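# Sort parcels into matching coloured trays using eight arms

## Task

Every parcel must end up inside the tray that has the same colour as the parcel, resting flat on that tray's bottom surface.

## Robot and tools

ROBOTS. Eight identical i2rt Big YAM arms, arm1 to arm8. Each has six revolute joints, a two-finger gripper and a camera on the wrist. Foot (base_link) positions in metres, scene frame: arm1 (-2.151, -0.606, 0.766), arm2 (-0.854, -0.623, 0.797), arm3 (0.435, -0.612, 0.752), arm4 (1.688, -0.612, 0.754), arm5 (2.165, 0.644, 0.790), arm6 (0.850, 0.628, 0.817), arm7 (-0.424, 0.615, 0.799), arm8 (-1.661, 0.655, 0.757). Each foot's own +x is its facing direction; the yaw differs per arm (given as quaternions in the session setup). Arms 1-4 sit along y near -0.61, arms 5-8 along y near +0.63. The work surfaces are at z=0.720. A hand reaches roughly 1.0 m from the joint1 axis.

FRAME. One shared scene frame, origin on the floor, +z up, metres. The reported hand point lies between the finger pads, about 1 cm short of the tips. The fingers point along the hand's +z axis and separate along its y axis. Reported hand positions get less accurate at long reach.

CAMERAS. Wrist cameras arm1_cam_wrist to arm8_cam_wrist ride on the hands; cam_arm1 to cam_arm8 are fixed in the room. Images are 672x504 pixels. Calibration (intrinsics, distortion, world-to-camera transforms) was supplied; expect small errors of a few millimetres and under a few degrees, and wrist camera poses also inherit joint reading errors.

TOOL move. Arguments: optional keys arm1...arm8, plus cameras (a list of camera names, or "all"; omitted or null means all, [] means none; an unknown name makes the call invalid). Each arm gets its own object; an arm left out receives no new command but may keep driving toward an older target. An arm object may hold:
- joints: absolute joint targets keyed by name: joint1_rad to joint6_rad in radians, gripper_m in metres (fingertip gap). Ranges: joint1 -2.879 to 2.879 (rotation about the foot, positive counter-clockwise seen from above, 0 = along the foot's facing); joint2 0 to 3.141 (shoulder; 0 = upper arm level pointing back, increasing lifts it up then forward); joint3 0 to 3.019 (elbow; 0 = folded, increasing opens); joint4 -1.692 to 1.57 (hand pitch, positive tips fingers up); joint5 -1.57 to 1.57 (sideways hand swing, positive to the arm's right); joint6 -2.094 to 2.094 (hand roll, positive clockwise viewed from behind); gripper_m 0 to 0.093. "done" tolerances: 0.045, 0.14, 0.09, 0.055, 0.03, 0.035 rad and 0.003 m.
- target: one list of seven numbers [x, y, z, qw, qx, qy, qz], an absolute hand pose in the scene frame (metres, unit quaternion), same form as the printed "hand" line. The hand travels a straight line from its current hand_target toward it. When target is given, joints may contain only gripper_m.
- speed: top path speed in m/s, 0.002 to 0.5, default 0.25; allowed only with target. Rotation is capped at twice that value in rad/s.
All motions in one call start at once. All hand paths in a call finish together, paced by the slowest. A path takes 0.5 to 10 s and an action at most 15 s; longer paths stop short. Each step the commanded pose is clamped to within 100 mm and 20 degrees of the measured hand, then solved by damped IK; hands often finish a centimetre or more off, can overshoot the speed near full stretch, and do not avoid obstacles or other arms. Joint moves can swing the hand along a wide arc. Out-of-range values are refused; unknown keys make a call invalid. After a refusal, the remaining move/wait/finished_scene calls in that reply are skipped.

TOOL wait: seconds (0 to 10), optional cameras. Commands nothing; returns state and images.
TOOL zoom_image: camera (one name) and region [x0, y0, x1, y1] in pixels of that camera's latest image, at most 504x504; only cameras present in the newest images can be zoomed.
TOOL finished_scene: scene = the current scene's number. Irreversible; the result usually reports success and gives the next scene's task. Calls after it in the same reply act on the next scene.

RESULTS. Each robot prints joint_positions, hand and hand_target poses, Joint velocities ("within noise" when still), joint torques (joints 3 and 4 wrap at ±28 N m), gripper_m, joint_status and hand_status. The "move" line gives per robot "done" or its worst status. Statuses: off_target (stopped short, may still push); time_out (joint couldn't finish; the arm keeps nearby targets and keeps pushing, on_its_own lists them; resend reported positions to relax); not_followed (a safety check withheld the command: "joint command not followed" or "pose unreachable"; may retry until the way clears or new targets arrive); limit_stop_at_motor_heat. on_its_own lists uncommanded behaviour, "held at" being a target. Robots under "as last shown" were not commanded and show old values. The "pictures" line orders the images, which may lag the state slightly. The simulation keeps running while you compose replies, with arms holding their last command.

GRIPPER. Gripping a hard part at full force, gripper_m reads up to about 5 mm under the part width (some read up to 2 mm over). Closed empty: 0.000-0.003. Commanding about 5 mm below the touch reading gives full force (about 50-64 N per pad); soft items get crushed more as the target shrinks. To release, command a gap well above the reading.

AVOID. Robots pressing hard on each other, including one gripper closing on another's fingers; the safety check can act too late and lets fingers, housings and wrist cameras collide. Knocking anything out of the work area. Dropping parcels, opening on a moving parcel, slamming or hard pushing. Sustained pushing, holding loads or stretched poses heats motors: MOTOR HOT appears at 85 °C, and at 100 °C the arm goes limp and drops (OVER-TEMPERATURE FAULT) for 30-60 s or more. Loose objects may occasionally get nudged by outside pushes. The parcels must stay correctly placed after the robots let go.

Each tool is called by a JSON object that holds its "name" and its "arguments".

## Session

{"name": "move", "arguments": {"cameras": ["cam_arm1","cam_arm2","cam_arm3","cam_arm4","cam_arm5","cam_arm6","cam_arm7","cam_arm8"]}}

Scene clock: 0.00 s.
Joint torques (N m): no reading
Heat: arm1: hottest joint1_rad 30 °C; arm2: hottest joint2_rad 29 °C; arm3: hottest joint1_rad 30 °C; arm4: hottest joint3_rad 33 °C; arm5: hottest joint3_rad 32 °C; arm6: hottest joint2_rad 30 °C; arm7: hottest joint3_rad 33 °C; arm8: hottest joint1_rad 29 °C.
Joint velocities: within noise
arm1.joint_positions: joint1_rad=+0.458 joint2_rad=+0.456 joint3_rad=+1.438 joint4_rad=-1.139 joint5_rad=+0.063 joint6_rad=-0.074 gripper_m=+0.09396
arm1.joint_status: not commanded
arm1.hand: x=-1.9866 y=-0.6052 z=+1.4040 quat_wxyz=(-0.650, +0.024, -0.759, +0.041) (m; scene frame)
arm1.hand_target: x=-1.9921 y=-0.6053 z=+1.4119 quat_wxyz=(-0.658, +0.023, -0.752, +0.041) (m; scene frame)
arm1.hand_status: not commanded
arm2.joint_positions: joint1_rad=-0.133 joint2_rad=+0.490 joint3_rad=+1.431 joint4_rad=-1.371 joint5_rad=+0.122 joint6_rad=+0.254 gripper_m=+0.09396
arm2.joint_status: not commanded
arm2.hand: x=-0.9557 y=-0.4897 z=+1.3731 quat_wxyz=(-0.193, +0.711, -0.448, -0.506) (m; scene frame)
arm2.hand_target: x=-0.9532 y=-0.4923 z=+1.3817 quat_wxyz=(-0.195, +0.705, -0.446, -0.516) (m; scene frame)
arm2.hand_status: not commanded
arm3.joint_positions: joint1_rad=+0.288 joint2_rad=+0.566 joint3_rad=+1.355 joint4_rad=-1.309 joint5_rad=+0.227 joint6_rad=-0.408 gripper_m=+0.09396
arm3.joint_status: not commanded
arm3.hand: x=+0.2384 y=-0.5089 z=+1.2929 quat_wxyz=(-0.272, +0.862, -0.018, -0.428) (m; scene frame)
arm3.hand_target: x=+0.2407 y=-0.5098 z=+1.3061 quat_wxyz=(-0.276, +0.854, -0.020, -0.440) (m; scene frame)
arm3.hand_status: not commanded
arm4.joint_positions: joint1_rad=-0.202 joint2_rad=+0.526 joint3_rad=+1.372 joint4_rad=-1.530 joint5_rad=+0.176 joint6_rad=+0.279 gripper_m=+0.09396
arm4.joint_status: not commanded
arm4.hand: x=+1.8391 y=-0.5129 z=+1.2624 quat_wxyz=(-0.405, +0.175, -0.887, -0.138) (m; scene frame)
arm4.hand_target: x=+1.8372 y=-0.5146 z=+1.2716 quat_wxyz=(-0.414, +0.173, -0.882, -0.143) (m; scene frame)
arm4.hand_status: not commanded
arm5.joint_positions: joint1_rad=+0.150 joint2_rad=+0.484 joint3_rad=+1.403 joint4_rad=-1.356 joint5_rad=-0.018 joint6_rad=+0.258 gripper_m=+0.09396
arm5.joint_status: not commanded
arm5.hand: x=+1.9905 y=+0.6571 z=+1.3561 quat_wxyz=(+0.044, +0.831, -0.149, -0.534) (m; scene frame)
arm5.hand_target: x=+1.9935 y=+0.6567 z=+1.3668 quat_wxyz=(+0.045, +0.825, -0.147, -0.545) (m; scene frame)
arm5.hand_status: not commanded
arm6.joint_positions: joint1_rad=+0.005 joint2_rad=+0.600 joint3_rad=+1.377 joint4_rad=-1.425 joint5_rad=+0.198 joint6_rad=-0.419 gripper_m=+0.09396
arm6.joint_status: not commanded
arm6.hand: x=+1.0055 y=+0.4776 z=+1.3387 quat_wxyz=(-0.341, -0.130, -0.883, +0.295) (m; scene frame)
arm6.hand_target: x=+1.0039 y=+0.4787 z=+1.3519 quat_wxyz=(-0.354, -0.130, -0.876, +0.302) (m; scene frame)
arm6.hand_status: not commanded
arm7.joint_positions: joint1_rad=-0.316 joint2_rad=+0.535 joint3_rad=+1.368 joint4_rad=-1.177 joint5_rad=-0.073 joint6_rad=-0.126 gripper_m=+0.09396
arm7.joint_status: not commanded
arm7.hand: x=-0.2873 y=+0.4416 z=+1.3804 quat_wxyz=(-0.508, -0.311, -0.757, +0.270) (m; scene frame)
arm7.hand_target: x=-0.2897 y=+0.4449 z=+1.3917 quat_wxyz=(-0.517, -0.307, -0.750, +0.275) (m; scene frame)
arm7.hand_status: not commanded
arm8.joint_positions: joint1_rad=+0.154 joint2_rad=+0.581 joint3_rad=+1.368 joint4_rad=-1.211 joint5_rad=-0.224 joint6_rad=+0.370 gripper_m=+0.09396
arm8.joint_status: not commanded
arm8.hand: x=-1.7287 y=+0.4302 z=+1.3236 quat_wxyz=(-0.435, -0.755, -0.361, +0.333) (m; scene frame)
arm8.hand_target: x=-1.7273 y=+0.4330 z=+1.3347 quat_wxyz=(-0.441, -0.748, -0.360, +0.341) (m; scene frame)
arm8.hand_status: not commanded
pictures: cam_arm1, cam_arm2, cam_arm3, cam_arm4, cam_arm5, cam_arm6, cam_arm7, cam_arm8

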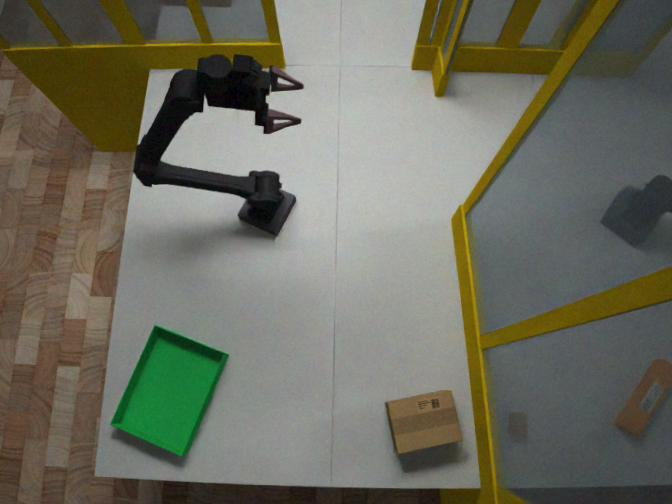

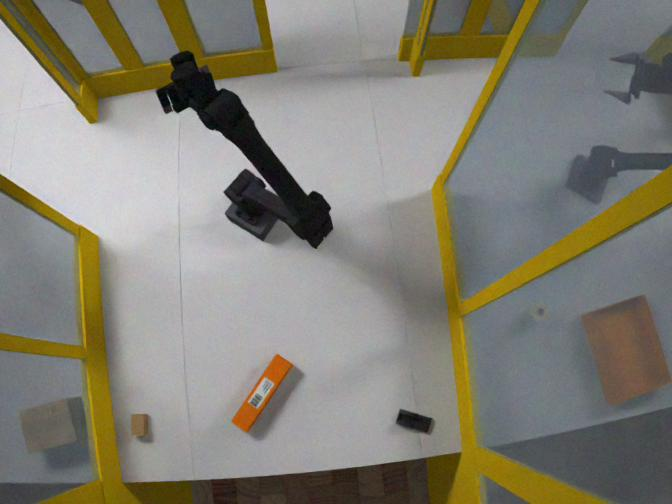

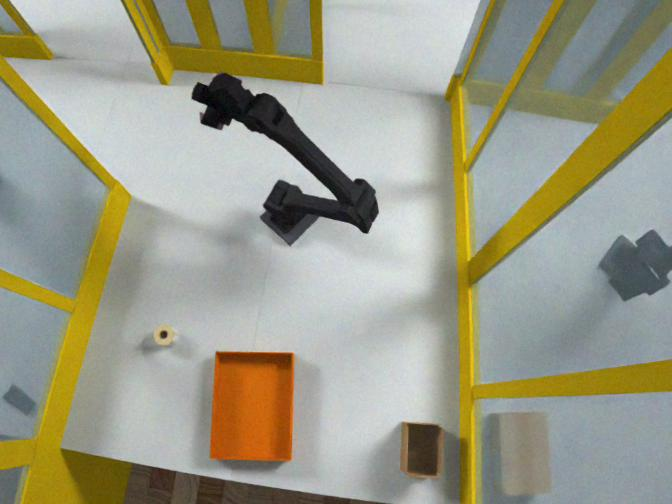

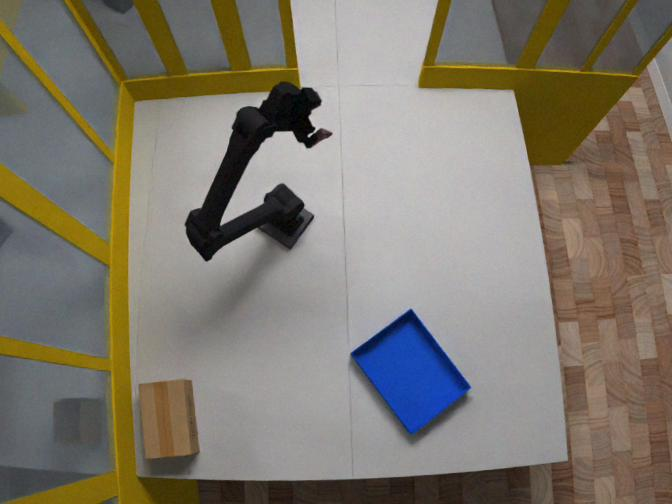

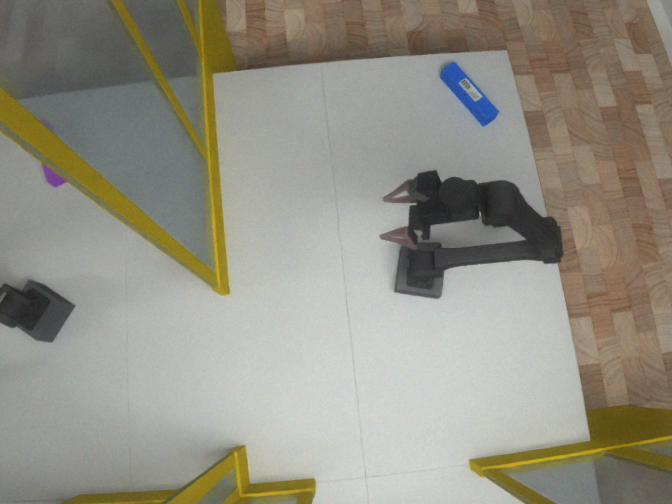

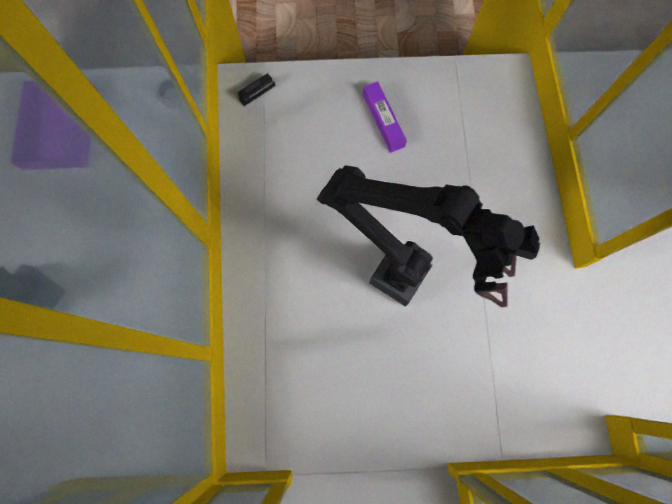

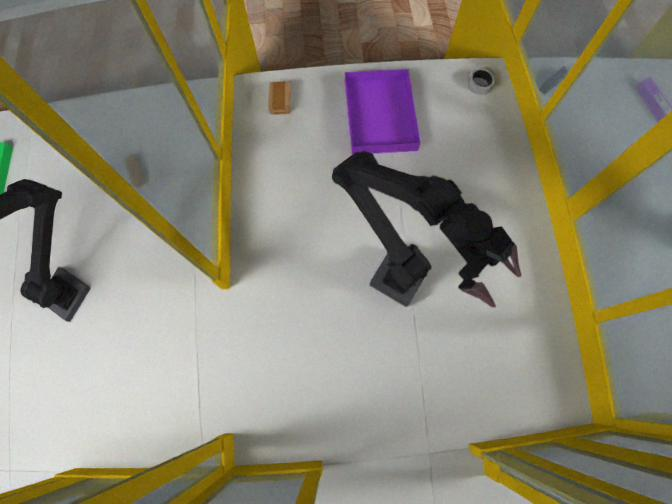

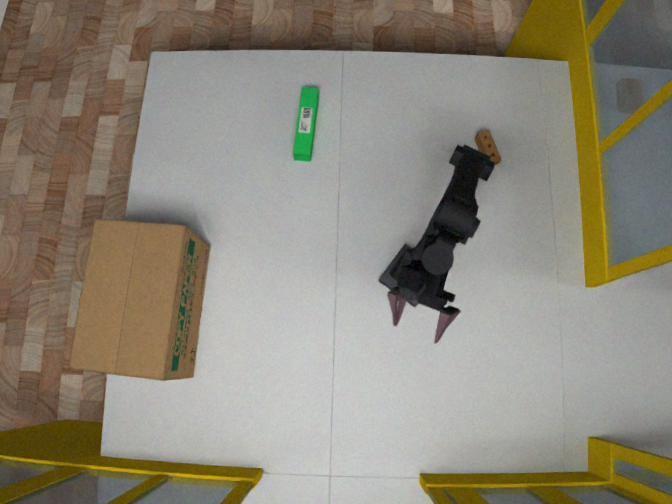

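{"name": "move", "arguments": {"arm8": {"joints":{"joint1_rad":-1.941,"joint5_rad":0,"joint6_rad":0.635}}, "arm5": {"joints":{"joint1_rad":-1.714,"joint5_rad":0,"joint6_rad":-0.86}}, "arm2": {"joints":{"joint1_rad":2.18,"joint5_rad":0,"joint6_rad":0.635}}, "arm6": {"joints":{"joint1_rad":2.204,"joint5_rad":0,"joint6_rad":-0.284}}, "arm1": {"joints":{"joint1_rad":1.532,"joint4_rad":-1.4,"joint5_rad":0,"joint6_rad":-0.461}}, "arm4": {"joints":{"joint1_rad":0.148,"joint4_rad":-1.4,"joint5_rad":0,"joint6_rad":-0.471}}, "arm3": {"joints":{"joint1_rad":0.199,"joint4_rad":-1.4,"joint5_rad":0,"joint6_rad":-0.412}}, "arm7": {"joints":{"joint1_rad":-1.023,"joint4_rad":-1.4,"joint5_rad":0,"joint6_rad":-0.091}}, "cameras": []}}

{"name": "move", "arguments": {"arm8": {"target":[-2.025,1.193,0.91,0,-0.6928,0.7211,0],"speed":0.35}, "arm5": {"target":[2.452,1.321,0.91,0,-0.849,0.528,0],"speed":0.35}, "arm2": {"target":[-0.888,-1.246,0.91,0,0.9044,0.4266,0],"speed":0.35}, "arm6": {"target":[0.839,1.308,0.91,0,-0.8049,0.5934,0],"speed":0.35}, "cameras": ["arm8_cam_wrist","arm5_cam_wrist","arm2_cam_wrist","arm6_cam_wrist"]}}

Scene clock: 149.23 s.
Joint torques (N m): arm1=[2.2 5.6 7.61 1.22 -0.01 -0.05] | arm2=[0.85 4.54 7.79 2.18 -0.09 0.02] | arm3=[-1.73 1.32 10.13 0.95 -0.28 -0.05] | arm4=[1.26 3.31 10.06 2.52 -0.17 -0.01] | arm5=[-1.14 5.36 6.79 1.99 -0.15 -0.13] | arm6=[0.21 2.78 9.51 1.58 -0.01 0.02] | arm7=[-1.08 1.67 10.35 0.95 0.03 0.22] | arm8=[1.2 2.96 10.55 1.54 0.02 -0.03]
Heat: arm1: hottest joint3_rad 32 °C; arm2: hottest joint3_rad 36 °C; arm3: hottest joint3_rad 33 °C; arm4: hottest joint3_rad 41 °C; arm5: hottest joint3_rad 36 °C; arm6: hottest joint3_rad 34 °C; arm7: hottest joint3_rad 44 °C; arm8: hottest joint3_rad 37 °C.
move: arm1 done; arm2 done; arm3 done; arm4 done; arm5 done; arm6 done; arm7 done; arm8 done
Joint velocities: within noise
arm1.joint_positions: joint1_rad=+1.520 joint2_rad=+0.456 joint3_rad=+1.438 joint4_rad=-1.386 joint5_rad=+0.003 joint6_rad=-0.453 gripper_m=+0.09398
arm1.joint_status: all done
arm1.hand: x=-2.0839 y=-0.4672 z=+1.3439 quat_wxyz=(-0.521, +0.586, -0.597, -0.169) (m; scene frame)
arm1.hand_target: x=-2.0885 y=-0.4714 z=+1.3476 quat_wxyz=(-0.522, +0.592, -0.590, -0.172) (m; scene frame)
arm1.hand_status: not commanded
arm2.joint_positions: joint1_rad=+2.172 joint2_rad=+0.490 joint3_rad=+1.431 joint4_rad=-1.371 joint5_rad=+0.003 joint6_rad=+0.621 gripper_m=+0.09399
arm2.joint_status: all done
arm2.hand: x=-0.8648 y=-0.7911 z=+1.3722 quat_wxyz=(+0.472, +0.760, +0.362, -0.262) (m; scene frame)
arm2.hand_target: x=-0.8629 y=-0.7876 z=+1.3809 quat_wxyz=(+0.484, +0.755, +0.358, -0.260) (m; scene frame)
arm2.hand_status: not commanded
arm3.joint_positions: joint1_rad=+0.213 joint2_rad=+0.566 joint3_rad=+1.355 joint4_rad=-1.389 joint5_rad=+0.004 joint6_rad=-0.408 gripper_m=+0.09396
arm3.joint_status: all done
arm3.hand: x=+0.2384 y=-0.5322 z=+1.2740 quat_wxyz=(-0.187, +0.885, +0.006, -0.426) (m; scene frame)
arm3.hand_target: x=+0.2432 y=-0.5318 z=+1.2834 quat_wxyz=(-0.191, +0.882, +0.002, -0.430) (m; scene frame)
arm3.hand_status: not commanded
arm4.joint_positions: joint1_rad=+0.133 joint2_rad=+0.526 joint3_rad=+1.372 joint4_rad=-1.418 joint5_rad=+0.002 joint6_rad=-0.463 gripper_m=+0.09398
arm4.joint_status: all done
arm4.hand: x=+1.7825 y=-0.4400 z=+1.2829 quat_wxyz=(-0.449, +0.615, -0.632, -0.146) (m; scene frame)
arm4.hand_target: x=+1.7794 y=-0.4396 z=+1.2957 quat_wxyz=(-0.465, +0.616, -0.617, -0.154) (m; scene frame)
arm4.hand_status: not commanded
arm5.joint_positions: joint1_rad=-1.706 joint2_rad=+0.484 joint3_rad=+1.403 joint4_rad=-1.356 joint5_rad=-0.001 joint6_rad=-0.850 gripper_m=+0.09398
arm5.joint_status: all done
arm5.hand: x=+2.2296 y=+0.8000 z=+1.3578 quat_wxyz=(-0.533, +0.714, -0.445, -0.087) (m; scene frame)
arm5.hand_target: x=+2.2298 y=+0.7965 z=+1.3685 quat_wxyz=(-0.544, +0.708, -0.441, -0.084) (m; scene frame)
arm5.hand_status: not commanded
arm6.joint_positions: joint1_rad=+2.194 joint2_rad=+0.600 joint3_rad=+1.377 joint4_rad=-1.425 joint5_rad=+0.001 joint6_rad=-0.293 gripper_m=+0.09398
arm6.joint_status: all done
arm6.hand: x=+0.8498 y=+0.8444 z=+1.3367 quat_wxyz=(-0.357, +0.720, -0.532, -0.266) (m; scene frame)
arm6.hand_target: x=+0.8477 y=+0.8425 z=+1.3500 quat_wxyz=(-0.365, +0.715, -0.527, -0.278) (m; scene frame)
arm6.hand_status: not commanded
arm7.joint_positions: joint1_rad=-1.014 joint2_rad=+0.535 joint3_rad=+1.368 joint4_rad=-1.389 joint5_rad=-0.003 joint6_rad=-0.101 gripper_m=+0.09396
arm7.joint_status: all done
arm7.hand: x=-0.4396 y=+0.4176 z=+1.3333 quat_wxyz=(-0.311, -0.612, -0.625, +0.372) (m; scene frame)
arm7.hand_target: x=-0.4414 y=+0.4226 z=+1.3408 quat_wxyz=(-0.313, -0.617, -0.617, +0.376) (m; scene frame)
arm7.hand_status: not commanded
arm8.joint_positions: joint1_rad=-1.935 joint2_rad=+0.581 joint3_rad=+1.368 joint4_rad=-1.211 joint5_rad=-0.002 joint6_rad=+0.628 gripper_m=+0.09398
arm8.joint_status: all done
arm8.hand: x=-1.7945 y=+0.8509 z=+1.3215 quat_wxyz=(+0.091, -0.586, +0.602, +0.534) (m; scene frame)
arm8.hand_target: x=-1.7913 y=+0.8493 z=+1.3326 quat_wxyz=(+0.094, -0.577, +0.601, +0.545) (m; scene frame)
arm8.hand_status: not commanded
pictures: none
No camera images: "cameras" was empty.

Scene clock: 153.00 s.
Joint torques (N m): arm1=[2.26 5.77 7.54 1.26 -0.02 -0.02] | arm2=[0.62 -22.71 11.43 0.12 0.07 0.08] | arm3=[-1.73 1.26 10.1 0.96 -0.28 -0.06] | arm4=[1.32 3.37 10.06 2.52 -0.17 -0.01] | arm5=[-1.38 -21.36 10.13 -0.25 -0.3 -0.15] | arm6=[0.26 -16.26 12.55 -0.2 -0.01 -0.01] | arm7=[-1.14 1.32 10.33 1.01 0.05 0.21] | arm8=[1.61 -20.01 14.5 -0.61 0.01 0.03]
Heat: arm1: hottest joint3_rad 32 °C; arm2: hottest joint3_rad 36 °C; arm3: hottest joint3_rad 33 °C; arm4: hottest joint3_rad 41 °C; arm5: hottest joint3_rad 36 °C; arm6: hottest joint3_rad 35 °C; arm7: hottest joint3_rad 44 °C; arm8: hottest joint3_rad 38 °C.
move: arm2 off_target; arm5 off_target; arm6 off_target; arm8 off_target
Joint velocities: within noise
arm1, arm3, arm4, arm7: as last shown
arm2.joint_positions: joint1_rad=+2.172 joint2_rad=+2.022 joint3_rad=+1.769 joint4_rad=-1.345 joint5_rad=-0.001 joint6_rad=+0.622 gripper_m=+0.09399
arm2.joint_status: not commanded
arm2.hand: x=-0.8905 y=-1.2331 z=+0.8973 quat_wxyz=(-0.012, +0.903, +0.430, +0.007) (m; scene frame)
arm2.hand_target: x=-0.8878 y=-1.2454 z=+0.9101 quat_wxyz=(+0.000, +0.904, +0.427, +0.000) (m; scene frame)
arm2.hand_status: off_target (0.018 m and 1.7 deg from the pose sent, 0.649 m and 65.3 deg at the start)
arm4.hand_target: x=+1.7794 y=-0.4396 z=+1.2957 quat_wxyz=(-0.465, +0.616, -0.618, -0.154) (m; scene frame)
arm5.joint_positions: joint1_rad=-1.706 joint2_rad=+2.450 joint3_rad=+2.509 joint4_rad=-1.673 joint5_rad=+0.001 joint6_rad=-0.850 gripper_m=+0.09398
arm5.joint_status: not commanded
arm5.hand: x=+2.4456 y=+1.3144 z=+0.8919 quat_wxyz=(+0.018, +0.848, -0.530, +0.004) (m; scene frame)
arm5.hand_target: x=+2.4517 y=+1.3202 z=+0.9099 quat_wxyz=(-0.001, +0.849, -0.528, +0.000) (m; scene frame)
arm5.hand_status: off_target (0.020 m and 2.1 deg from the pose sent, 0.722 m and 65.4 deg at the start)
arm6.joint_positions: joint1_rad=+2.195 joint2_rad=+2.191 joint3_rad=+2.003 joint4_rad=-1.412 joint5_rad=+0.000 joint6_rad=-0.292 gripper_m=+0.09398
arm6.joint_status: not commanded
arm6.hand: x=+0.8466 y=+1.2933 z=+0.8990 quat_wxyz=(+0.012, +0.804, -0.594, +0.009) (m; scene frame)
arm6.hand_target: x=+0.8390 y=+1.3072 z=+0.9102 quat_wxyz=(+0.000, +0.805, -0.593, -0.001) (m; scene frame)
arm6.hand_status: off_target (0.020 m and 1.7 deg from the pose sent, 0.630 m and 52.9 deg at the start)
arm8.joint_positions: joint1_rad=-1.935 joint2_rad=+2.074 joint3_rad=+1.961 joint4_rad=-1.486 joint5_rad=-0.001 joint6_rad=+0.629 gripper_m=+0.09398
arm8.joint_status: not commanded
arm8.hand: x=-2.0202 y=+1.1808 z=+0.8977 quat_wxyz=(-0.003, -0.697, +0.717, -0.014) (m; scene frame)
arm8.hand_target: x=-2.0246 y=+1.1924 z=+0.9102 quat_wxyz=(+0.000, -0.693, +0.721, +0.001) (m; scene frame)
arm8.hand_status: off_target (0.018 m and 1.8 deg from the pose sent, 0.583 m and 65.6 deg at the start)
pictures: arm2_cam_wrist, arm5_cam_wrist, arm6_cam_wrist, arm8_cam_wrist
camera_calibration:
arm2_cam_wrist: T_world_to_cam=[[-0.773532, 0.633127, 0.0282344, 0.065348], [0.518836, 0.607053, 0.601911, 0.674867], [0.363947, 0.480247, -0.798064, 1.75295], [0, 0, 0, 1]] pos_world=[-0.937575, -1.2929, 0.990909]
arm5_cam_wrist: T_world_to_cam=[[0.903455, 0.4282, -0.0203549, -2.75296], [0.356126, -0.723262, 0.591664, -0.440371], [0.238628, -0.541791, -0.805927, 0.971426], [0, 0, 0, 1]] pos_world=[2.41219, 1.38662, 0.987414]
arm6_cam_wrist: T_world_to_cam=[[0.953841, 0.300306, -0.00192775, -1.19565], [0.241713, -0.763895, 0.598364, 0.251275], [0.178219, -0.57121, -0.801222, 1.43246], [0, 0, 0, 1]] pos_world=[0.824433, 1.36925, 0.995063]
arm8_cam_wrist: T_world_to_cam=[[0.999384, -0.0346376, 0.00565209, 2.0558], [-0.0308849, -0.791508, 0.610378, 0.328552], [-0.0166684, -0.610176, -0.79209, 1.51844], [0, 0, 0, 1]] pos_world=[-2.01908, 1.25778, 0.990583]

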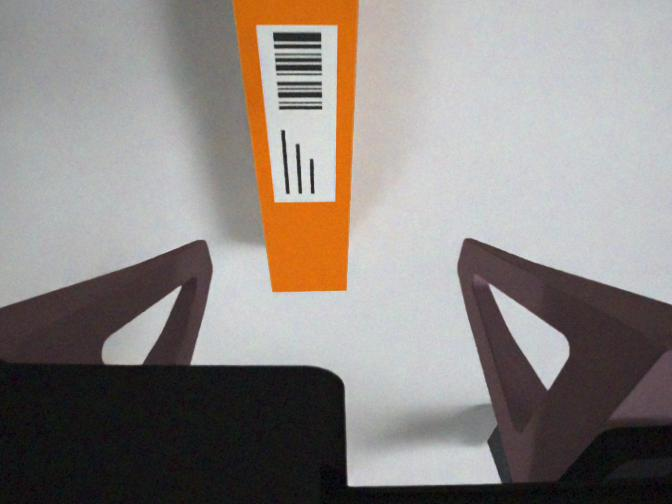

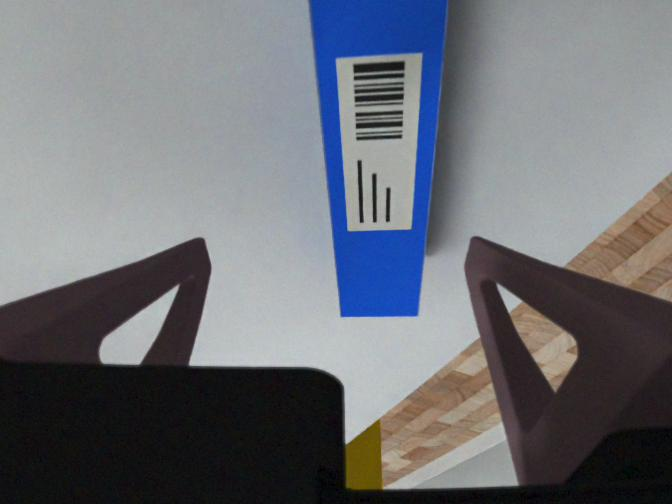

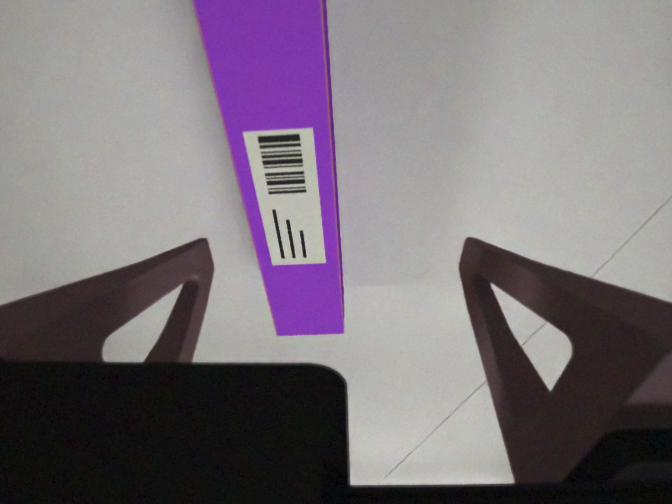

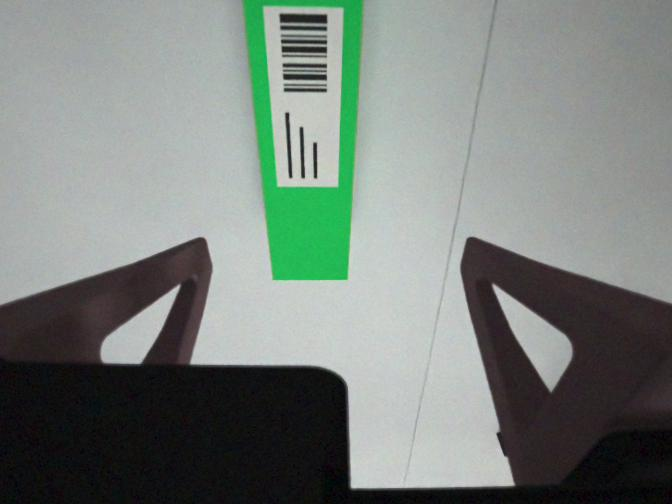

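{"name": "move", "arguments": {"arm8": {"target":[-2.035,1.196,0.757,0,-0.6928,0.7211,0],"speed":0.16}, "arm5": {"target":[2.470,1.319,0.757,0,-0.8549,0.5188,0],"speed":0.16}, "arm2": {"target":[-0.879,-1.250,0.757,0,0.9044,0.4266,0],"speed":0.16}, "arm6": {"target":[0.825,1.280,0.757,0,-0.8166,0.5771,0],"speed":0.16}, "cameras": ["arm8_cam_wrist","arm5_cam_wrist","arm2_cam_wrist","arm6_cam_wrist"]}}

Scene clock: 201.73 s.
Joint torques (N m): arm1=[2.49 5.66 7.54 1.26 0 -0.03] | arm2=[0.85 -22.77 7.46 0.91 0.09 0.09] | arm3=[-1.79 1.26 10.11 0.94 -0.28 -0.05] | arm4=[1.32 3.37 10.04 2.52 -0.17 0] | arm5=[-1.26 -21.54 6.91 0.8 -0.29 -0.16] | arm6=[0.56 -13.04 5.44 1.78 0.34 -0.01] | arm7=[-1.08 1.67 10.35 0.92 0.04 0.22] | arm8=[2.37 -20.72 9.36 0.27 0.03 0.03]
Heat: arm1: hottest joint3_rad 32 °C; arm2: hottest joint3_rad 40 °C; arm3: hottest joint3_rad 33 °C; arm4: hottest joint3_rad 41 °C; arm5: hottest joint3_rad 39 °C; arm6: hottest joint3_rad 42 °C; arm7: hottest joint3_rad 45 °C; arm8: hottest joint3_rad 40 °C.
move: arm2 done; arm5 done; arm6 off_target; arm8 done
Joint velocities: within noise
arm1, arm3, arm4, arm7: as last shown
arm2.joint_positions: joint1_rad=+2.185 joint2_rad=+2.177 joint3_rad=+1.660 joint4_rad=-1.053 joint5_rad=-0.001 joint6_rad=+0.636 gripper_m=+0.09399
arm2.joint_status: not commanded
arm2.hand: x=-0.8835 y=-1.2480 z=+0.7650 quat_wxyz=(+0.000, +0.903, +0.430, +0.000) (m; scene frame)
arm2.hand_target: x=-0.8791 y=-1.2499 z=+0.7572 quat_wxyz=(+0.000, +0.904, +0.427, +0.000) (m; scene frame)
arm2.hand_status: done (0.009 m and 0.4 deg from the pose sent, 0.142 m and 1.7 deg at the start)
arm5.joint_positions: joint1_rad=-1.726 joint2_rad=+2.525 joint3_rad=+2.287 joint4_rad=-1.361 joint5_rad=+0.002 joint6_rad=-0.894 gripper_m=+0.09398
arm5.joint_status: not commanded
arm5.hand: x=+2.4624 y=+1.3155 z=+0.7535 quat_wxyz=(+0.011, +0.854, -0.520, +0.003) (m; scene frame)
arm5.hand_target: x=+2.4699 y=+1.3189 z=+0.7571 quat_wxyz=(+0.000, +0.855, -0.519, +0.000) (m; scene frame)
arm5.hand_status: done (0.009 m and 1.3 deg from the pose sent, 0.137 m and 2.5 deg at the start)
arm6.joint_positions: joint1_rad=+2.213 joint2_rad=+2.219 joint3_rad=+1.779 joint4_rad=-1.099 joint5_rad=-0.008 joint6_rad=-0.309 gripper_m=+0.09398
arm6.joint_status: not commanded
arm6.hand: x=+0.8332 y=+1.2864 z=+0.8005 quat_wxyz=(-0.011, +0.815, -0.579, -0.013) (m; scene frame)
arm6.hand_target: x=+0.8253 y=+1.2775 z=+0.7588 quat_wxyz=(+0.000, +0.817, -0.577, +0.000) (m; scene frame)
arm6.hand_status: off_target (0.045 m and 2.0 deg from the pose sent, 0.144 m and 3.0 deg at the start)
arm8.joint_positions: joint1_rad=-1.935 joint2_rad=+2.201 joint3_rad=+1.824 joint4_rad=-1.190 joint5_rad=-0.001 joint6_rad=+0.638 gripper_m=+0.09398
arm8.joint_status: not commanded
arm8.hand: x=-2.0314 y=+1.1965 z=+0.7665 quat_wxyz=(+0.000, -0.694, +0.720, +0.001) (m; scene frame)
arm8.hand_target: x=-2.0349 y=+1.1958 z=+0.7571 quat_wxyz=(+0.000, -0.693, +0.721, +0.000) (m; scene frame)
arm8.hand_status: done (0.010 m and 0.2 deg from the pose sent, 0.142 m and 1.8 deg at the start)
pictures: arm2_cam_wrist, arm5_cam_wrist, arm6_cam_wrist, arm8_cam_wrist
camera_calibration:
arm2_cam_wrist: T_world_to_cam=[[-0.772279, 0.635176, 0.0116293, 0.100336], [0.520996, 0.622767, 0.583716, 0.795437], [0.36352, 0.456851, -0.811875, 1.63303], [0, 0, 0, 1]] pos_world=[-0.930574, -1.30516, 0.860343]
arm5_cam_wrist: T_world_to_cam=[[0.893143, 0.449671, -0.00960699, -2.78249], [0.370173, -0.722774, 0.583583, -0.39276], [0.255477, -0.524779, -0.811997, 0.797219], [0, 0, 0, 1]] pos_world=[2.42688, 1.38569, 0.849816]
arm6_cam_wrist: T_world_to_cam=[[0.94235, 0.334494, 0.00953674, -1.22448], [0.275068, -0.790532, 0.547171, 0.355541], [0.190565, -0.513003, -0.836966, 1.29545], [0, 0, 0, 1]] pos_world=[0.809227, 1.35522, 0.901381]
arm8_cam_wrist: T_world_to_cam=[[0.998993, -0.0429781, -0.0128512, 2.09159], [-0.0271187, -0.806824, 0.590169, 0.462243], [-0.035733, -0.589227, -0.807177, 1.37164], [0, 0, 0, 1]] pos_world=[-2.02794, 1.27105, 0.861233]

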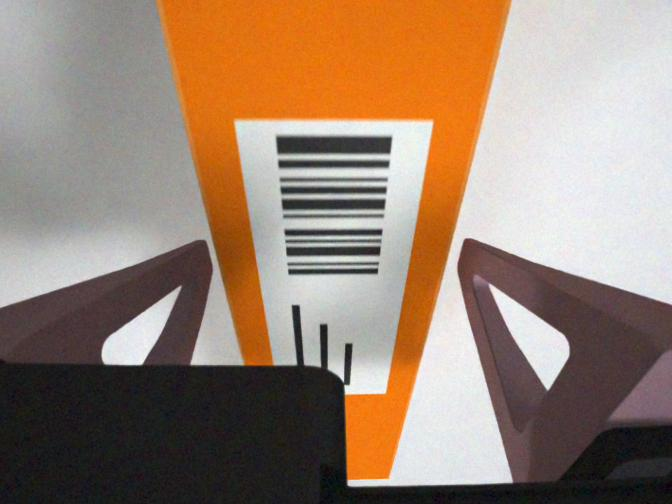

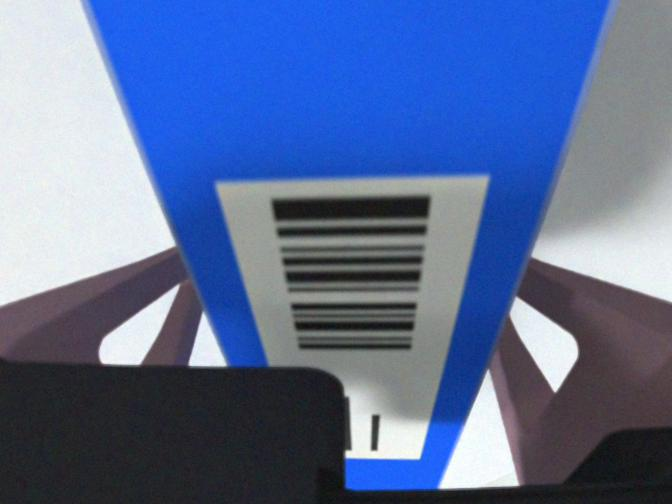

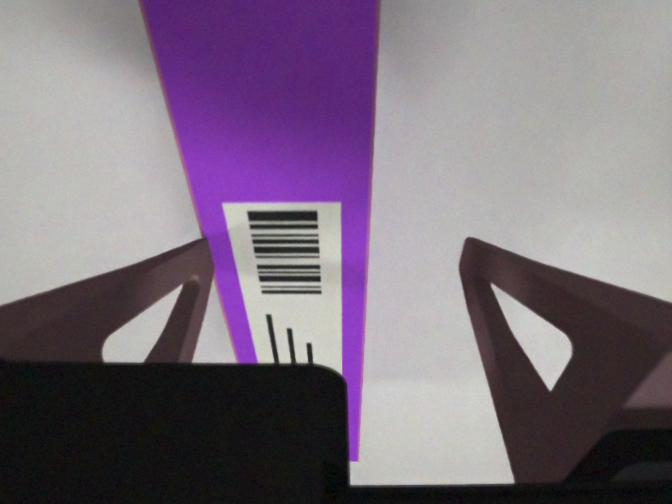

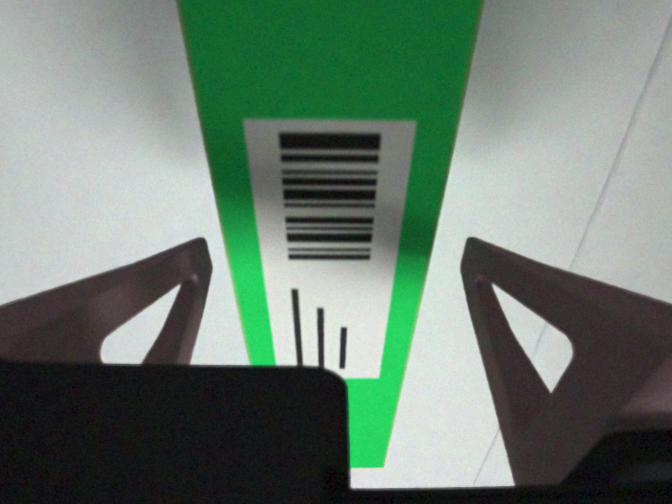

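{"name": "move", "arguments": {"arm8": {"joints":{"gripper_m":0.048}}, "arm5": {"joints":{"gripper_m":0.048}}, "arm2": {"joints":{"gripper_m":0.048}}, "arm6": {"target":[0.811,1.276,0.86,0,-0.8166,0.5771,0],"speed":0.15}, "cameras": ["arm6_cam_wrist"]}}

Scene clock: 254.77 s.
Joint torques (N m): arm1=[2.43 5.83 7.56 1.33 -0.01 -0.02] | arm2=[0.85 -22.95 7.47 0.9 0.09 0.07] | arm3=[-1.61 1.38 10.13 0.95 -0.28 -0.06] | arm4=[1.26 3.37 10.06 2.52 -0.17 0] | arm5=[-1.79 -21.19 7.13 0.73 -0.3 -0.18] | arm6=[0.15 -18.78 11.15 -0.27 0.07 0] | arm7=[-1.03 1.79 10.35 0.94 0.03 0.22] | arm8=[2.26 -20.6 9.37 0.21 0.01 0.03]
Heat: arm1: hottest joint3_rad 32 °C; arm2: hottest joint3_rad 38 °C; arm3: hottest joint3_rad 33 °C; arm4: hottest joint3_rad 42 °C; arm5: hottest joint2_rad 42 °C; arm6: hottest joint3_rad 35 °C; arm7: hottest joint3_rad 45 °C; arm8: hottest joint2_rad 43 °C.
move: arm2 off_target; arm5 off_target; arm6 off_target; arm8 off_target
Joint velocities: within noise
arm1, arm3, arm4, arm7: as last shown
arm2.joint_positions: joint1_rad=+2.185 joint2_rad=+2.177 joint3_rad=+1.660 joint4_rad=-1.052 joint5_rad=-0.001 joint6_rad=+0.637 gripper_m=+0.05856
arm2.joint_status: gripper_m off_target (ended at +0.05859, target +0.04800)
arm2.hand: x=-0.8836 y=-1.2482 z=+0.7650 quat_wxyz=(+0.001, +0.903, +0.429, +0.000) (m; scene frame)
arm2.hand_target: x=-0.8791 y=-1.2499 z=+0.7572 quat_wxyz=(+0.000, +0.904, +0.427, +0.000) (m; scene frame)
arm2.hand_status: not commanded
arm5.joint_positions: joint1_rad=-1.726 joint2_rad=+2.525 joint3_rad=+2.287 joint4_rad=-1.361 joint5_rad=+0.001 joint6_rad=-0.896 gripper_m=+0.05881
arm5.joint_status: gripper_m off_target (ended at +0.05885, target +0.04800)
arm5.hand: x=+2.4623 y=+1.3156 z=+0.7535 quat_wxyz=(+0.011, +0.855, -0.519, +0.002) (m; scene frame)
arm5.hand_target: x=+2.4699 y=+1.3189 z=+0.7571 quat_wxyz=(+0.000, +0.855, -0.519, +0.000) (m; scene frame)
arm5.hand_status: not commanded
arm6.joint_positions: joint1_rad=+2.240 joint2_rad=+2.178 joint3_rad=+1.778 joint4_rad=-1.236 joint5_rad=-0.002 joint6_rad=-0.288 gripper_m=+0.09398
arm6.joint_status: not commanded
arm6.hand: x=+0.8178 y=+1.2569 z=+0.8256 quat_wxyz=(+0.026, +0.816, -0.577, +0.019) (m; scene frame)
arm6.hand_target: x=+0.8111 y=+1.2745 z=+0.8602 quat_wxyz=(+0.000, +0.817, -0.577, +0.000) (m; scene frame)
arm6.hand_status: off_target (0.040 m and 3.7 deg from the pose sent, 0.064 m and 2.0 deg at the start)
arm8.joint_positions: joint1_rad=-1.935 joint2_rad=+2.201 joint3_rad=+1.824 joint4_rad=-1.189 joint5_rad=-0.001 joint6_rad=+0.639 gripper_m=+0.05998
arm8.joint_status: gripper_m off_target (ended at +0.06001, target +0.04800)
arm8.hand: x=-2.0314 y=+1.1966 z=+0.7665 quat_wxyz=(+0.000, -0.694, +0.720, +0.002) (m; scene frame)
arm8.hand_target: x=-2.0349 y=+1.1958 z=+0.7571 quat_wxyz=(+0.000, -0.693, +0.721, +0.000) (m; scene frame)
arm8.hand_status: not commanded
pictures: arm6_cam_wrist
camera_calibration:
arm6_cam_wrist: T_world_to_cam=[[0.940272, 0.340121, -0.014377, -1.1861], [0.274054, -0.731225, 0.624664, 0.185092], [0.201948, -0.591294, -0.780762, 1.34692], [0, 0, 0, 1]] pos_world=[0.792519, 1.33518, 0.91895]

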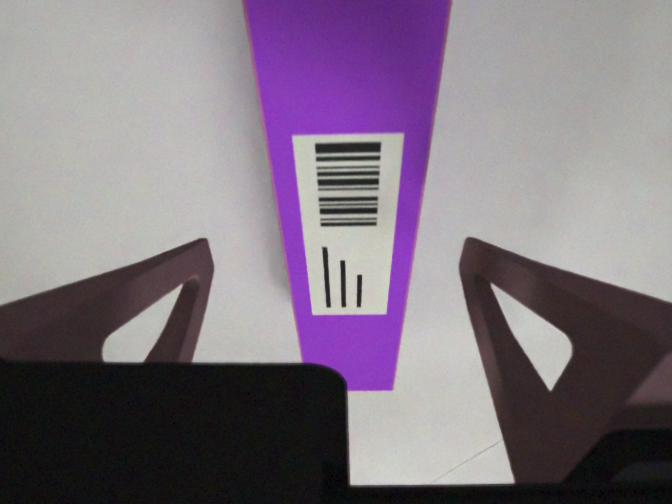

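{"name": "move", "arguments": {"arm6": {"target":[0.814,1.268,0.757,0,-0.8166,0.5771,0],"speed":0.16}, "arm8": {"target":[-1.857,0.945,1.08,0,-0.6928,0.7211,0],"speed":0.35}, "arm5": {"target":[2.302,0.966,1.08,0,-0.8549,0.5188,0],"speed":0.35}, "arm2": {"target":[-0.873,-0.973,1.08,0,0.9044,0.4266,0],"speed":0.35}, "cameras": []}}

{"name": "move", "arguments": {"arm6": {"joints":{"gripper_m":0.048}}, "arm8": {"joints":{"joint1_rad":0.325,"joint6_rad":-0.281}}, "arm5": {"joints":{"joint1_rad":1.58,"joint6_rad":-0.251}}, "arm2": {"joints":{"joint1_rad":-2.051,"joint6_rad":0.428}}, "cameras": []}}

{"name": "move", "arguments": {"arm6": {"target":[0.844,0.978,1.08,0,-0.8166,0.5771,0],"speed":0.35}, "arm8": {"target":[-1.854,-0.013,0.89,0,0.7071,0.7071,0],"speed":0.35}, "arm5": {"target":[1.997,-0.013,0.89,0,0.7071,0.7071,0],"speed":0.35}, "arm2": {"target":[-0.198,-0.325,0.89,0,0,1,0],"speed":0.35}, "cameras": ["cam_arm2","cam_arm5","cam_arm8"]}}

Scene clock: 273.03 s.
Joint torques (N m): arm1=[2.32 5.54 7.56 1.2 0 -0.02] | arm2=[-0.32 -9.47 10.52 0.16 0.09 -0.07] | arm3=[-1.85 1.2 10.13 0.94 -0.28 -0.05] | arm4=[1.26 3.31 10.06 2.52 -0.17 0] | arm5=[-0.21 -6.24 7.53 -0.25 -0.26 0.02] | arm6=[-0.15 -15.5 7.35 0.58 0.08 -0.04] | arm7=[-1.2 1.73 10.36 0.92 0.04 0.22] | arm8=[1.79 -7.24 10.19 -0.43 0.02 -0.06]
Heat: arm1: hottest joint3_rad 32 °C; arm2: hottest joint3_rad 37 °C; arm3: hottest joint3_rad 33 °C; arm4: hottest joint3_rad 42 °C; arm5: hottest joint2_rad 43 °C; arm6: hottest joint3_rad 37 °C; arm7: hottest joint3_rad 45 °C; arm8: hottest joint2_rad 43 °C.
move: arm2 done; arm5 done; arm6 done; arm8 off_target
Joint velocities: within noise
arm1, arm3, arm4, arm7: as last shown
arm2.joint_positions: joint1_rad=+2.185 joint2_rad=+1.246 joint3_rad=+1.271 joint4_rad=-1.605 joint5_rad=-0.001 joint6_rad=+0.637 gripper_m=+0.05856
arm2.joint_status: not commanded
arm2.hand: x=-0.8704 y=-0.9678 z=+1.0716 quat_wxyz=(-0.005, +0.903, +0.429, +0.003) (m; scene frame)
arm2.hand_target: x=-0.8730 y=-0.9728 z=+1.0799 quat_wxyz=(+0.000, +0.904, +0.427, +0.000) (m; scene frame)
arm2.hand_status: done (0.010 m and 0.7 deg from the pose sent, 0.418 m and 0.3 deg at the start)
arm5.joint_positions: joint1_rad=-1.722 joint2_rad=+1.262 joint3_rad=+1.310 joint4_rad=-1.621 joint5_rad=+0.000 joint6_rad=-0.893 gripper_m=+0.05881
arm5.joint_status: not commanded
arm5.hand: x=+2.3050 y=+0.9650 z=+1.0771 quat_wxyz=(-0.002, +0.855, -0.518, +0.000) (m; scene frame)
arm5.hand_target: x=+2.3021 y=+0.9660 z=+1.0800 quat_wxyz=(+0.000, +0.855, -0.519, +0.000) (m; scene frame)
arm5.hand_status: done (0.004 m and 0.3 deg from the pose sent, 0.505 m and 1.2 deg at the start)
arm6.joint_positions: joint1_rad=+2.240 joint2_rad=+2.238 joint3_rad=+1.708 joint4_rad=-1.043 joint5_rad=-0.002 joint6_rad=-0.288 gripper_m=+0.09398
arm6.joint_status: not commanded
arm6.hand: x=+0.8174 y=+1.2658 z=+0.7639 quat_wxyz=(+0.002, +0.817, -0.577, +0.000) (m; scene frame)
arm6.hand_target: x=+0.8141 y=+1.2678 z=+0.7570 quat_wxyz=(+0.000, +0.817, -0.577, +0.000) (m; scene frame)
arm6.hand_status: done (0.008 m and 0.2 deg from the pose sent, 0.070 m and 3.7 deg at the start)
arm8.joint_positions: joint1_rad=-1.935 joint2_rad=+1.232 joint3_rad=+1.384 joint4_rad=-1.671 joint5_rad=-0.001 joint6_rad=+0.639 gripper_m=+0.05998
arm8.joint_status: not commanded
arm8.hand: x=-1.8588 y=+0.9448 z=+1.0800 quat_wxyz=(+0.004, -0.693, +0.720, +0.026) (m; scene frame)
arm8.hand_target: x=-1.8571 y=+0.9451 z=+1.0794 quat_wxyz=(+0.003, -0.693, +0.721, +0.020) (m; scene frame)
arm8.hand_status: off_target (0.002 m and 3.0 deg from the pose sent, 0.438 m and 0.2 deg at the start; a joint's target at an end of its range on 25 of 70 steps)
pictures: none
No camera images: "cameras" was empty.

Scene clock: 275.87 s.
Joint torques (N m): arm1=[2.02 5.6 7.54 1.24 -0.03 -0.02] | arm2=[-0.21 -11.34 10.51 0.14 0.04 -0.17] | arm3=[-1.73 1.38 10.11 0.95 -0.28 -0.04] | arm4=[1.26 3.37 10.06 2.52 -0.17 0] | arm5=[-0.15 -8 7.51 -0.17 -0.14 0.06] | arm6=[-0.21 -15.62 7.38 0.58 0.07 -0.04] | arm7=[-1.03 1.79 10.33 0.95 0.04 0.21] | arm8=[2.2 -8.88 10.18 -0.5 -0.04 -0.09]
Heat: arm1: hottest joint3_rad 32 °C; arm2: hottest joint3_rad 37 °C; arm3: hottest joint3_rad 33 °C; arm4: hottest joint3_rad 42 °C; arm5: hottest joint2_rad 42 °C; arm6: hottest joint3_rad 37 °C; arm7: hottest joint3_rad 45 °C; arm8: hottest joint2_rad 42 °C.
move: arm2 done; arm5 done; arm6 off_target; arm8 done
Joint velocities: within noise
arm1, arm3, arm4, arm7: as last shown
arm2.joint_positions: joint1_rad=-2.045 joint2_rad=+1.265 joint3_rad=+1.271 joint4_rad=-1.606 joint5_rad=+0.000 joint6_rad=+0.439 gripper_m=+0.05855
arm2.joint_status: all done
arm2.hand: x=-0.5390 y=-0.4770 z=+1.0661 quat_wxyz=(+0.013, -0.002, -1.000, +0.005) (m; scene frame)
arm2.hand_target: x=-0.5357 y=-0.4777 z=+1.0803 quat_wxyz=(+0.000, +0.001, -1.000, -0.001) (m; scene frame)
arm2.hand_status: not commanded
arm5.joint_positions: joint1_rad=+1.575 joint2_rad=+1.280 joint3_rad=+1.310 joint4_rad=-1.622 joint5_rad=-0.001 joint6_rad=-0.260 gripper_m=+0.05874
arm5.joint_status: all done
arm5.hand: x=+2.0734 y=+0.2993 z=+1.0664 quat_wxyz=(-0.005, +0.706, +0.708, +0.013) (m; scene frame)
arm5.hand_target: x=+2.0758 y=+0.3015 z=+1.0751 quat_wxyz=(-0.002, +0.707, +0.707, +0.007) (m; scene frame)
arm5.hand_status: not commanded
arm6.joint_positions: joint1_rad=+2.240 joint2_rad=+2.238 joint3_rad=+1.708 joint4_rad=-1.043 joint5_rad=-0.001 joint6_rad=-0.288 gripper_m=+0.05962
arm6.joint_status: gripper_m off_target (ended at +0.05964, target +0.04800)
arm6.hand: x=+0.8175 y=+1.2659 z=+0.7639 quat_wxyz=(+0.001, +0.817, -0.577, +0.000) (m; scene frame)
arm6.hand_target: x=+0.8141 y=+1.2678 z=+0.7570 quat_wxyz=(+0.000, +0.817, -0.577, +0.000) (m; scene frame)
arm6.hand_status: not commanded
arm8.joint_positions: joint1_rad=+0.320 joint2_rad=+1.247 joint3_rad=+1.384 joint4_rad=-1.671 joint5_rad=-0.001 joint6_rad=-0.274 gripper_m=+0.06005
arm8.joint_status: all done
arm8.hand: x=-1.7609 y=+0.3167 z=+1.0756 quat_wxyz=(-0.010, -0.711, -0.703, +0.016) (m; scene frame)
arm8.hand_target: x=-1.7586 y=+0.3197 z=+1.0800 quat_wxyz=(-0.010, -0.707, -0.707, +0.018) (m; scene frame)
arm8.hand_status: not commanded
pictures: none
No camera images: "cameras" was empty.

Scene clock: 278.37 s.
Joint torques (N m): arm1=[2.61 5.42 7.57 1.28 -0.01 -0.04] | arm2=[-0.44 -25.99 12.21 0.16 0.11 -0.18] | arm3=[-1.73 1.44 10.1 0.95 -0.28 -0.06] | arm4=[1.26 3.37 10.06 2.52 -0.17 0] | arm5=[-0.26 -19.78 10.17 -0.14 -0.1 0.03] | arm6=[-1.49 -6.42 10.43 -0.18 0.08 -0.18] | arm7=[-1.2 1.67 10.36 0.98 0.03 0.22] | arm8=[2.2 -21.54 14.89 -0.62 -0.06 -0.09]
Heat: arm1: hottest joint3_rad 32 °C; arm2: hottest joint3_rad 37 °C; arm3: hottest joint3_rad 33 °C; arm4: hottest joint3_rad 42 °C; arm5: hottest joint2_rad 41 °C; arm6: hottest joint3_rad 37 °C; arm7: hottest joint3_rad 45 °C; arm8: hottest joint2_rad 42 °C.
move: arm2 off_target; arm5 off_target; arm6 off_target; arm8 off_target
Joint velocities: within noise
arm1, arm3, arm4, arm7: as last shown
arm2.joint_positions: joint1_rad=-2.046 joint2_rad=+2.337 joint3_rad=+2.278 joint4_rad=-1.530 joint5_rad=+0.000 joint6_rad=+0.439 gripper_m=+0.05855
arm2.joint_status: not commanded
arm2.hand: x=-0.2100 y=-0.3243 z=+0.8851 quat_wxyz=(+0.009, -0.002, -1.000, +0.003) (m; scene frame)
arm2.hand_target: x=-0.1986 y=-0.3254 z=+0.8898 quat_wxyz=(-0.001, +0.000, -1.000, +0.000) (m; scene frame)
arm2.hand_status: off_target (0.013 m and 1.1 deg from the pose sent, 0.413 m and 1.7 deg at the start)
arm5.joint_positions: joint1_rad=+1.575 joint2_rad=+2.190 joint3_rad=+2.003 joint4_rad=-1.420 joint5_rad=+0.000 joint6_rad=-0.258 gripper_m=+0.05874
arm5.joint_status: not commanded
arm5.hand: x=+1.9956 y=+0.0021 z=+0.8682 quat_wxyz=(-0.010, +0.707, +0.707, +0.019) (m; scene frame)
arm5.hand_target: x=+1.9973 y=-0.0120 z=+0.8901 quat_wxyz=(+0.000, +0.707, +0.707, +0.000) (m; scene frame)
arm5.hand_status: off_target (0.027 m and 2.5 deg from the pose sent, 0.367 m and 1.6 deg at the start)
arm6.joint_positions: joint1_rad=+2.220 joint2_rad=+1.256 joint3_rad=+1.219 joint4_rad=-1.554 joint5_rad=-0.001 joint6_rad=-0.311 gripper_m=+0.05962
arm6.joint_status: not commanded
arm6.hand: x=+0.8398 y=+0.9742 z=+1.0690 quat_wxyz=(+0.008, +0.817, -0.576, +0.005) (m; scene frame)
arm6.hand_target: x=+0.8440 y=+0.9778 z=+1.0800 quat_wxyz=(+0.000, +0.817, -0.577, +0.000) (m; scene frame)
arm6.hand_status: off_target (0.012 m and 1.1 deg from the pose sent, 0.428 m and 0.1 deg at the start)
arm8.joint_positions: joint1_rad=+0.321 joint2_rad=+2.235 joint3_rad=+2.185 joint4_rad=-1.549 joint5_rad=-0.001 joint6_rad=-0.274 gripper_m=+0.06005
arm8.joint_status: not commanded
arm8.hand: x=-1.8537 y=-0.0003 z=+0.8804 quat_wxyz=(+0.006, -0.711, -0.703, -0.012) (m; scene frame)
arm8.hand_target: x=-1.8537 y=-0.0122 z=+0.8902 quat_wxyz=(+0.000, -0.707, -0.707, +0.001) (m; scene frame)
arm8.hand_status: off_target (0.016 m and 1.7 deg from the pose sent, 0.390 m and 2.3 deg at the start)
pictures: cam_arm2, cam_arm5, cam_arm8

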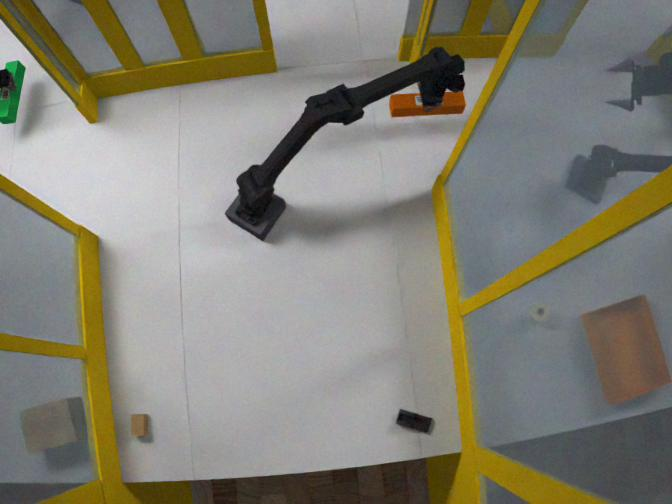

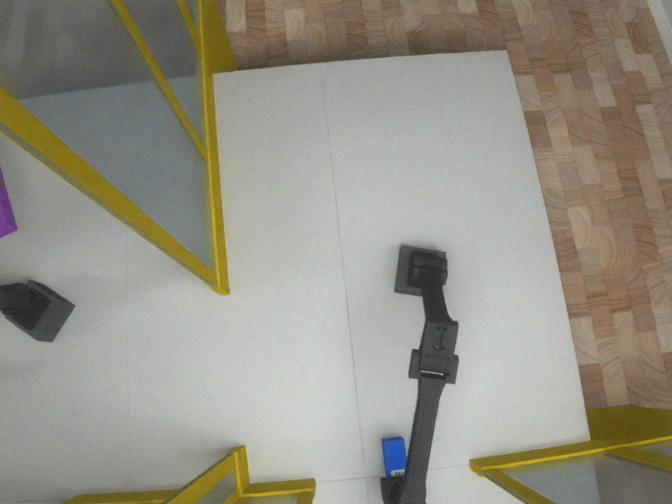

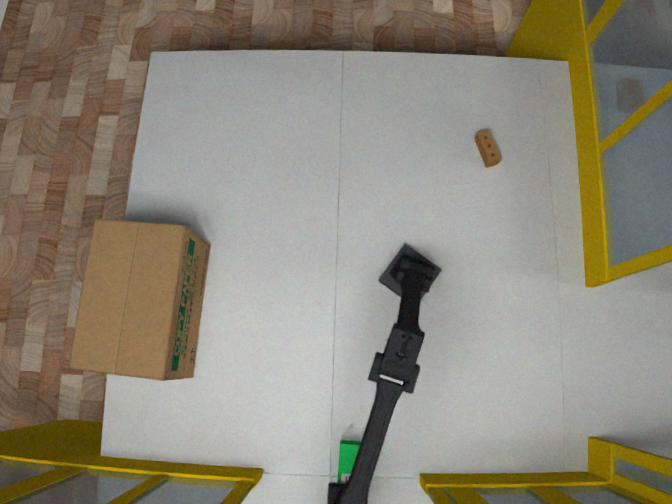

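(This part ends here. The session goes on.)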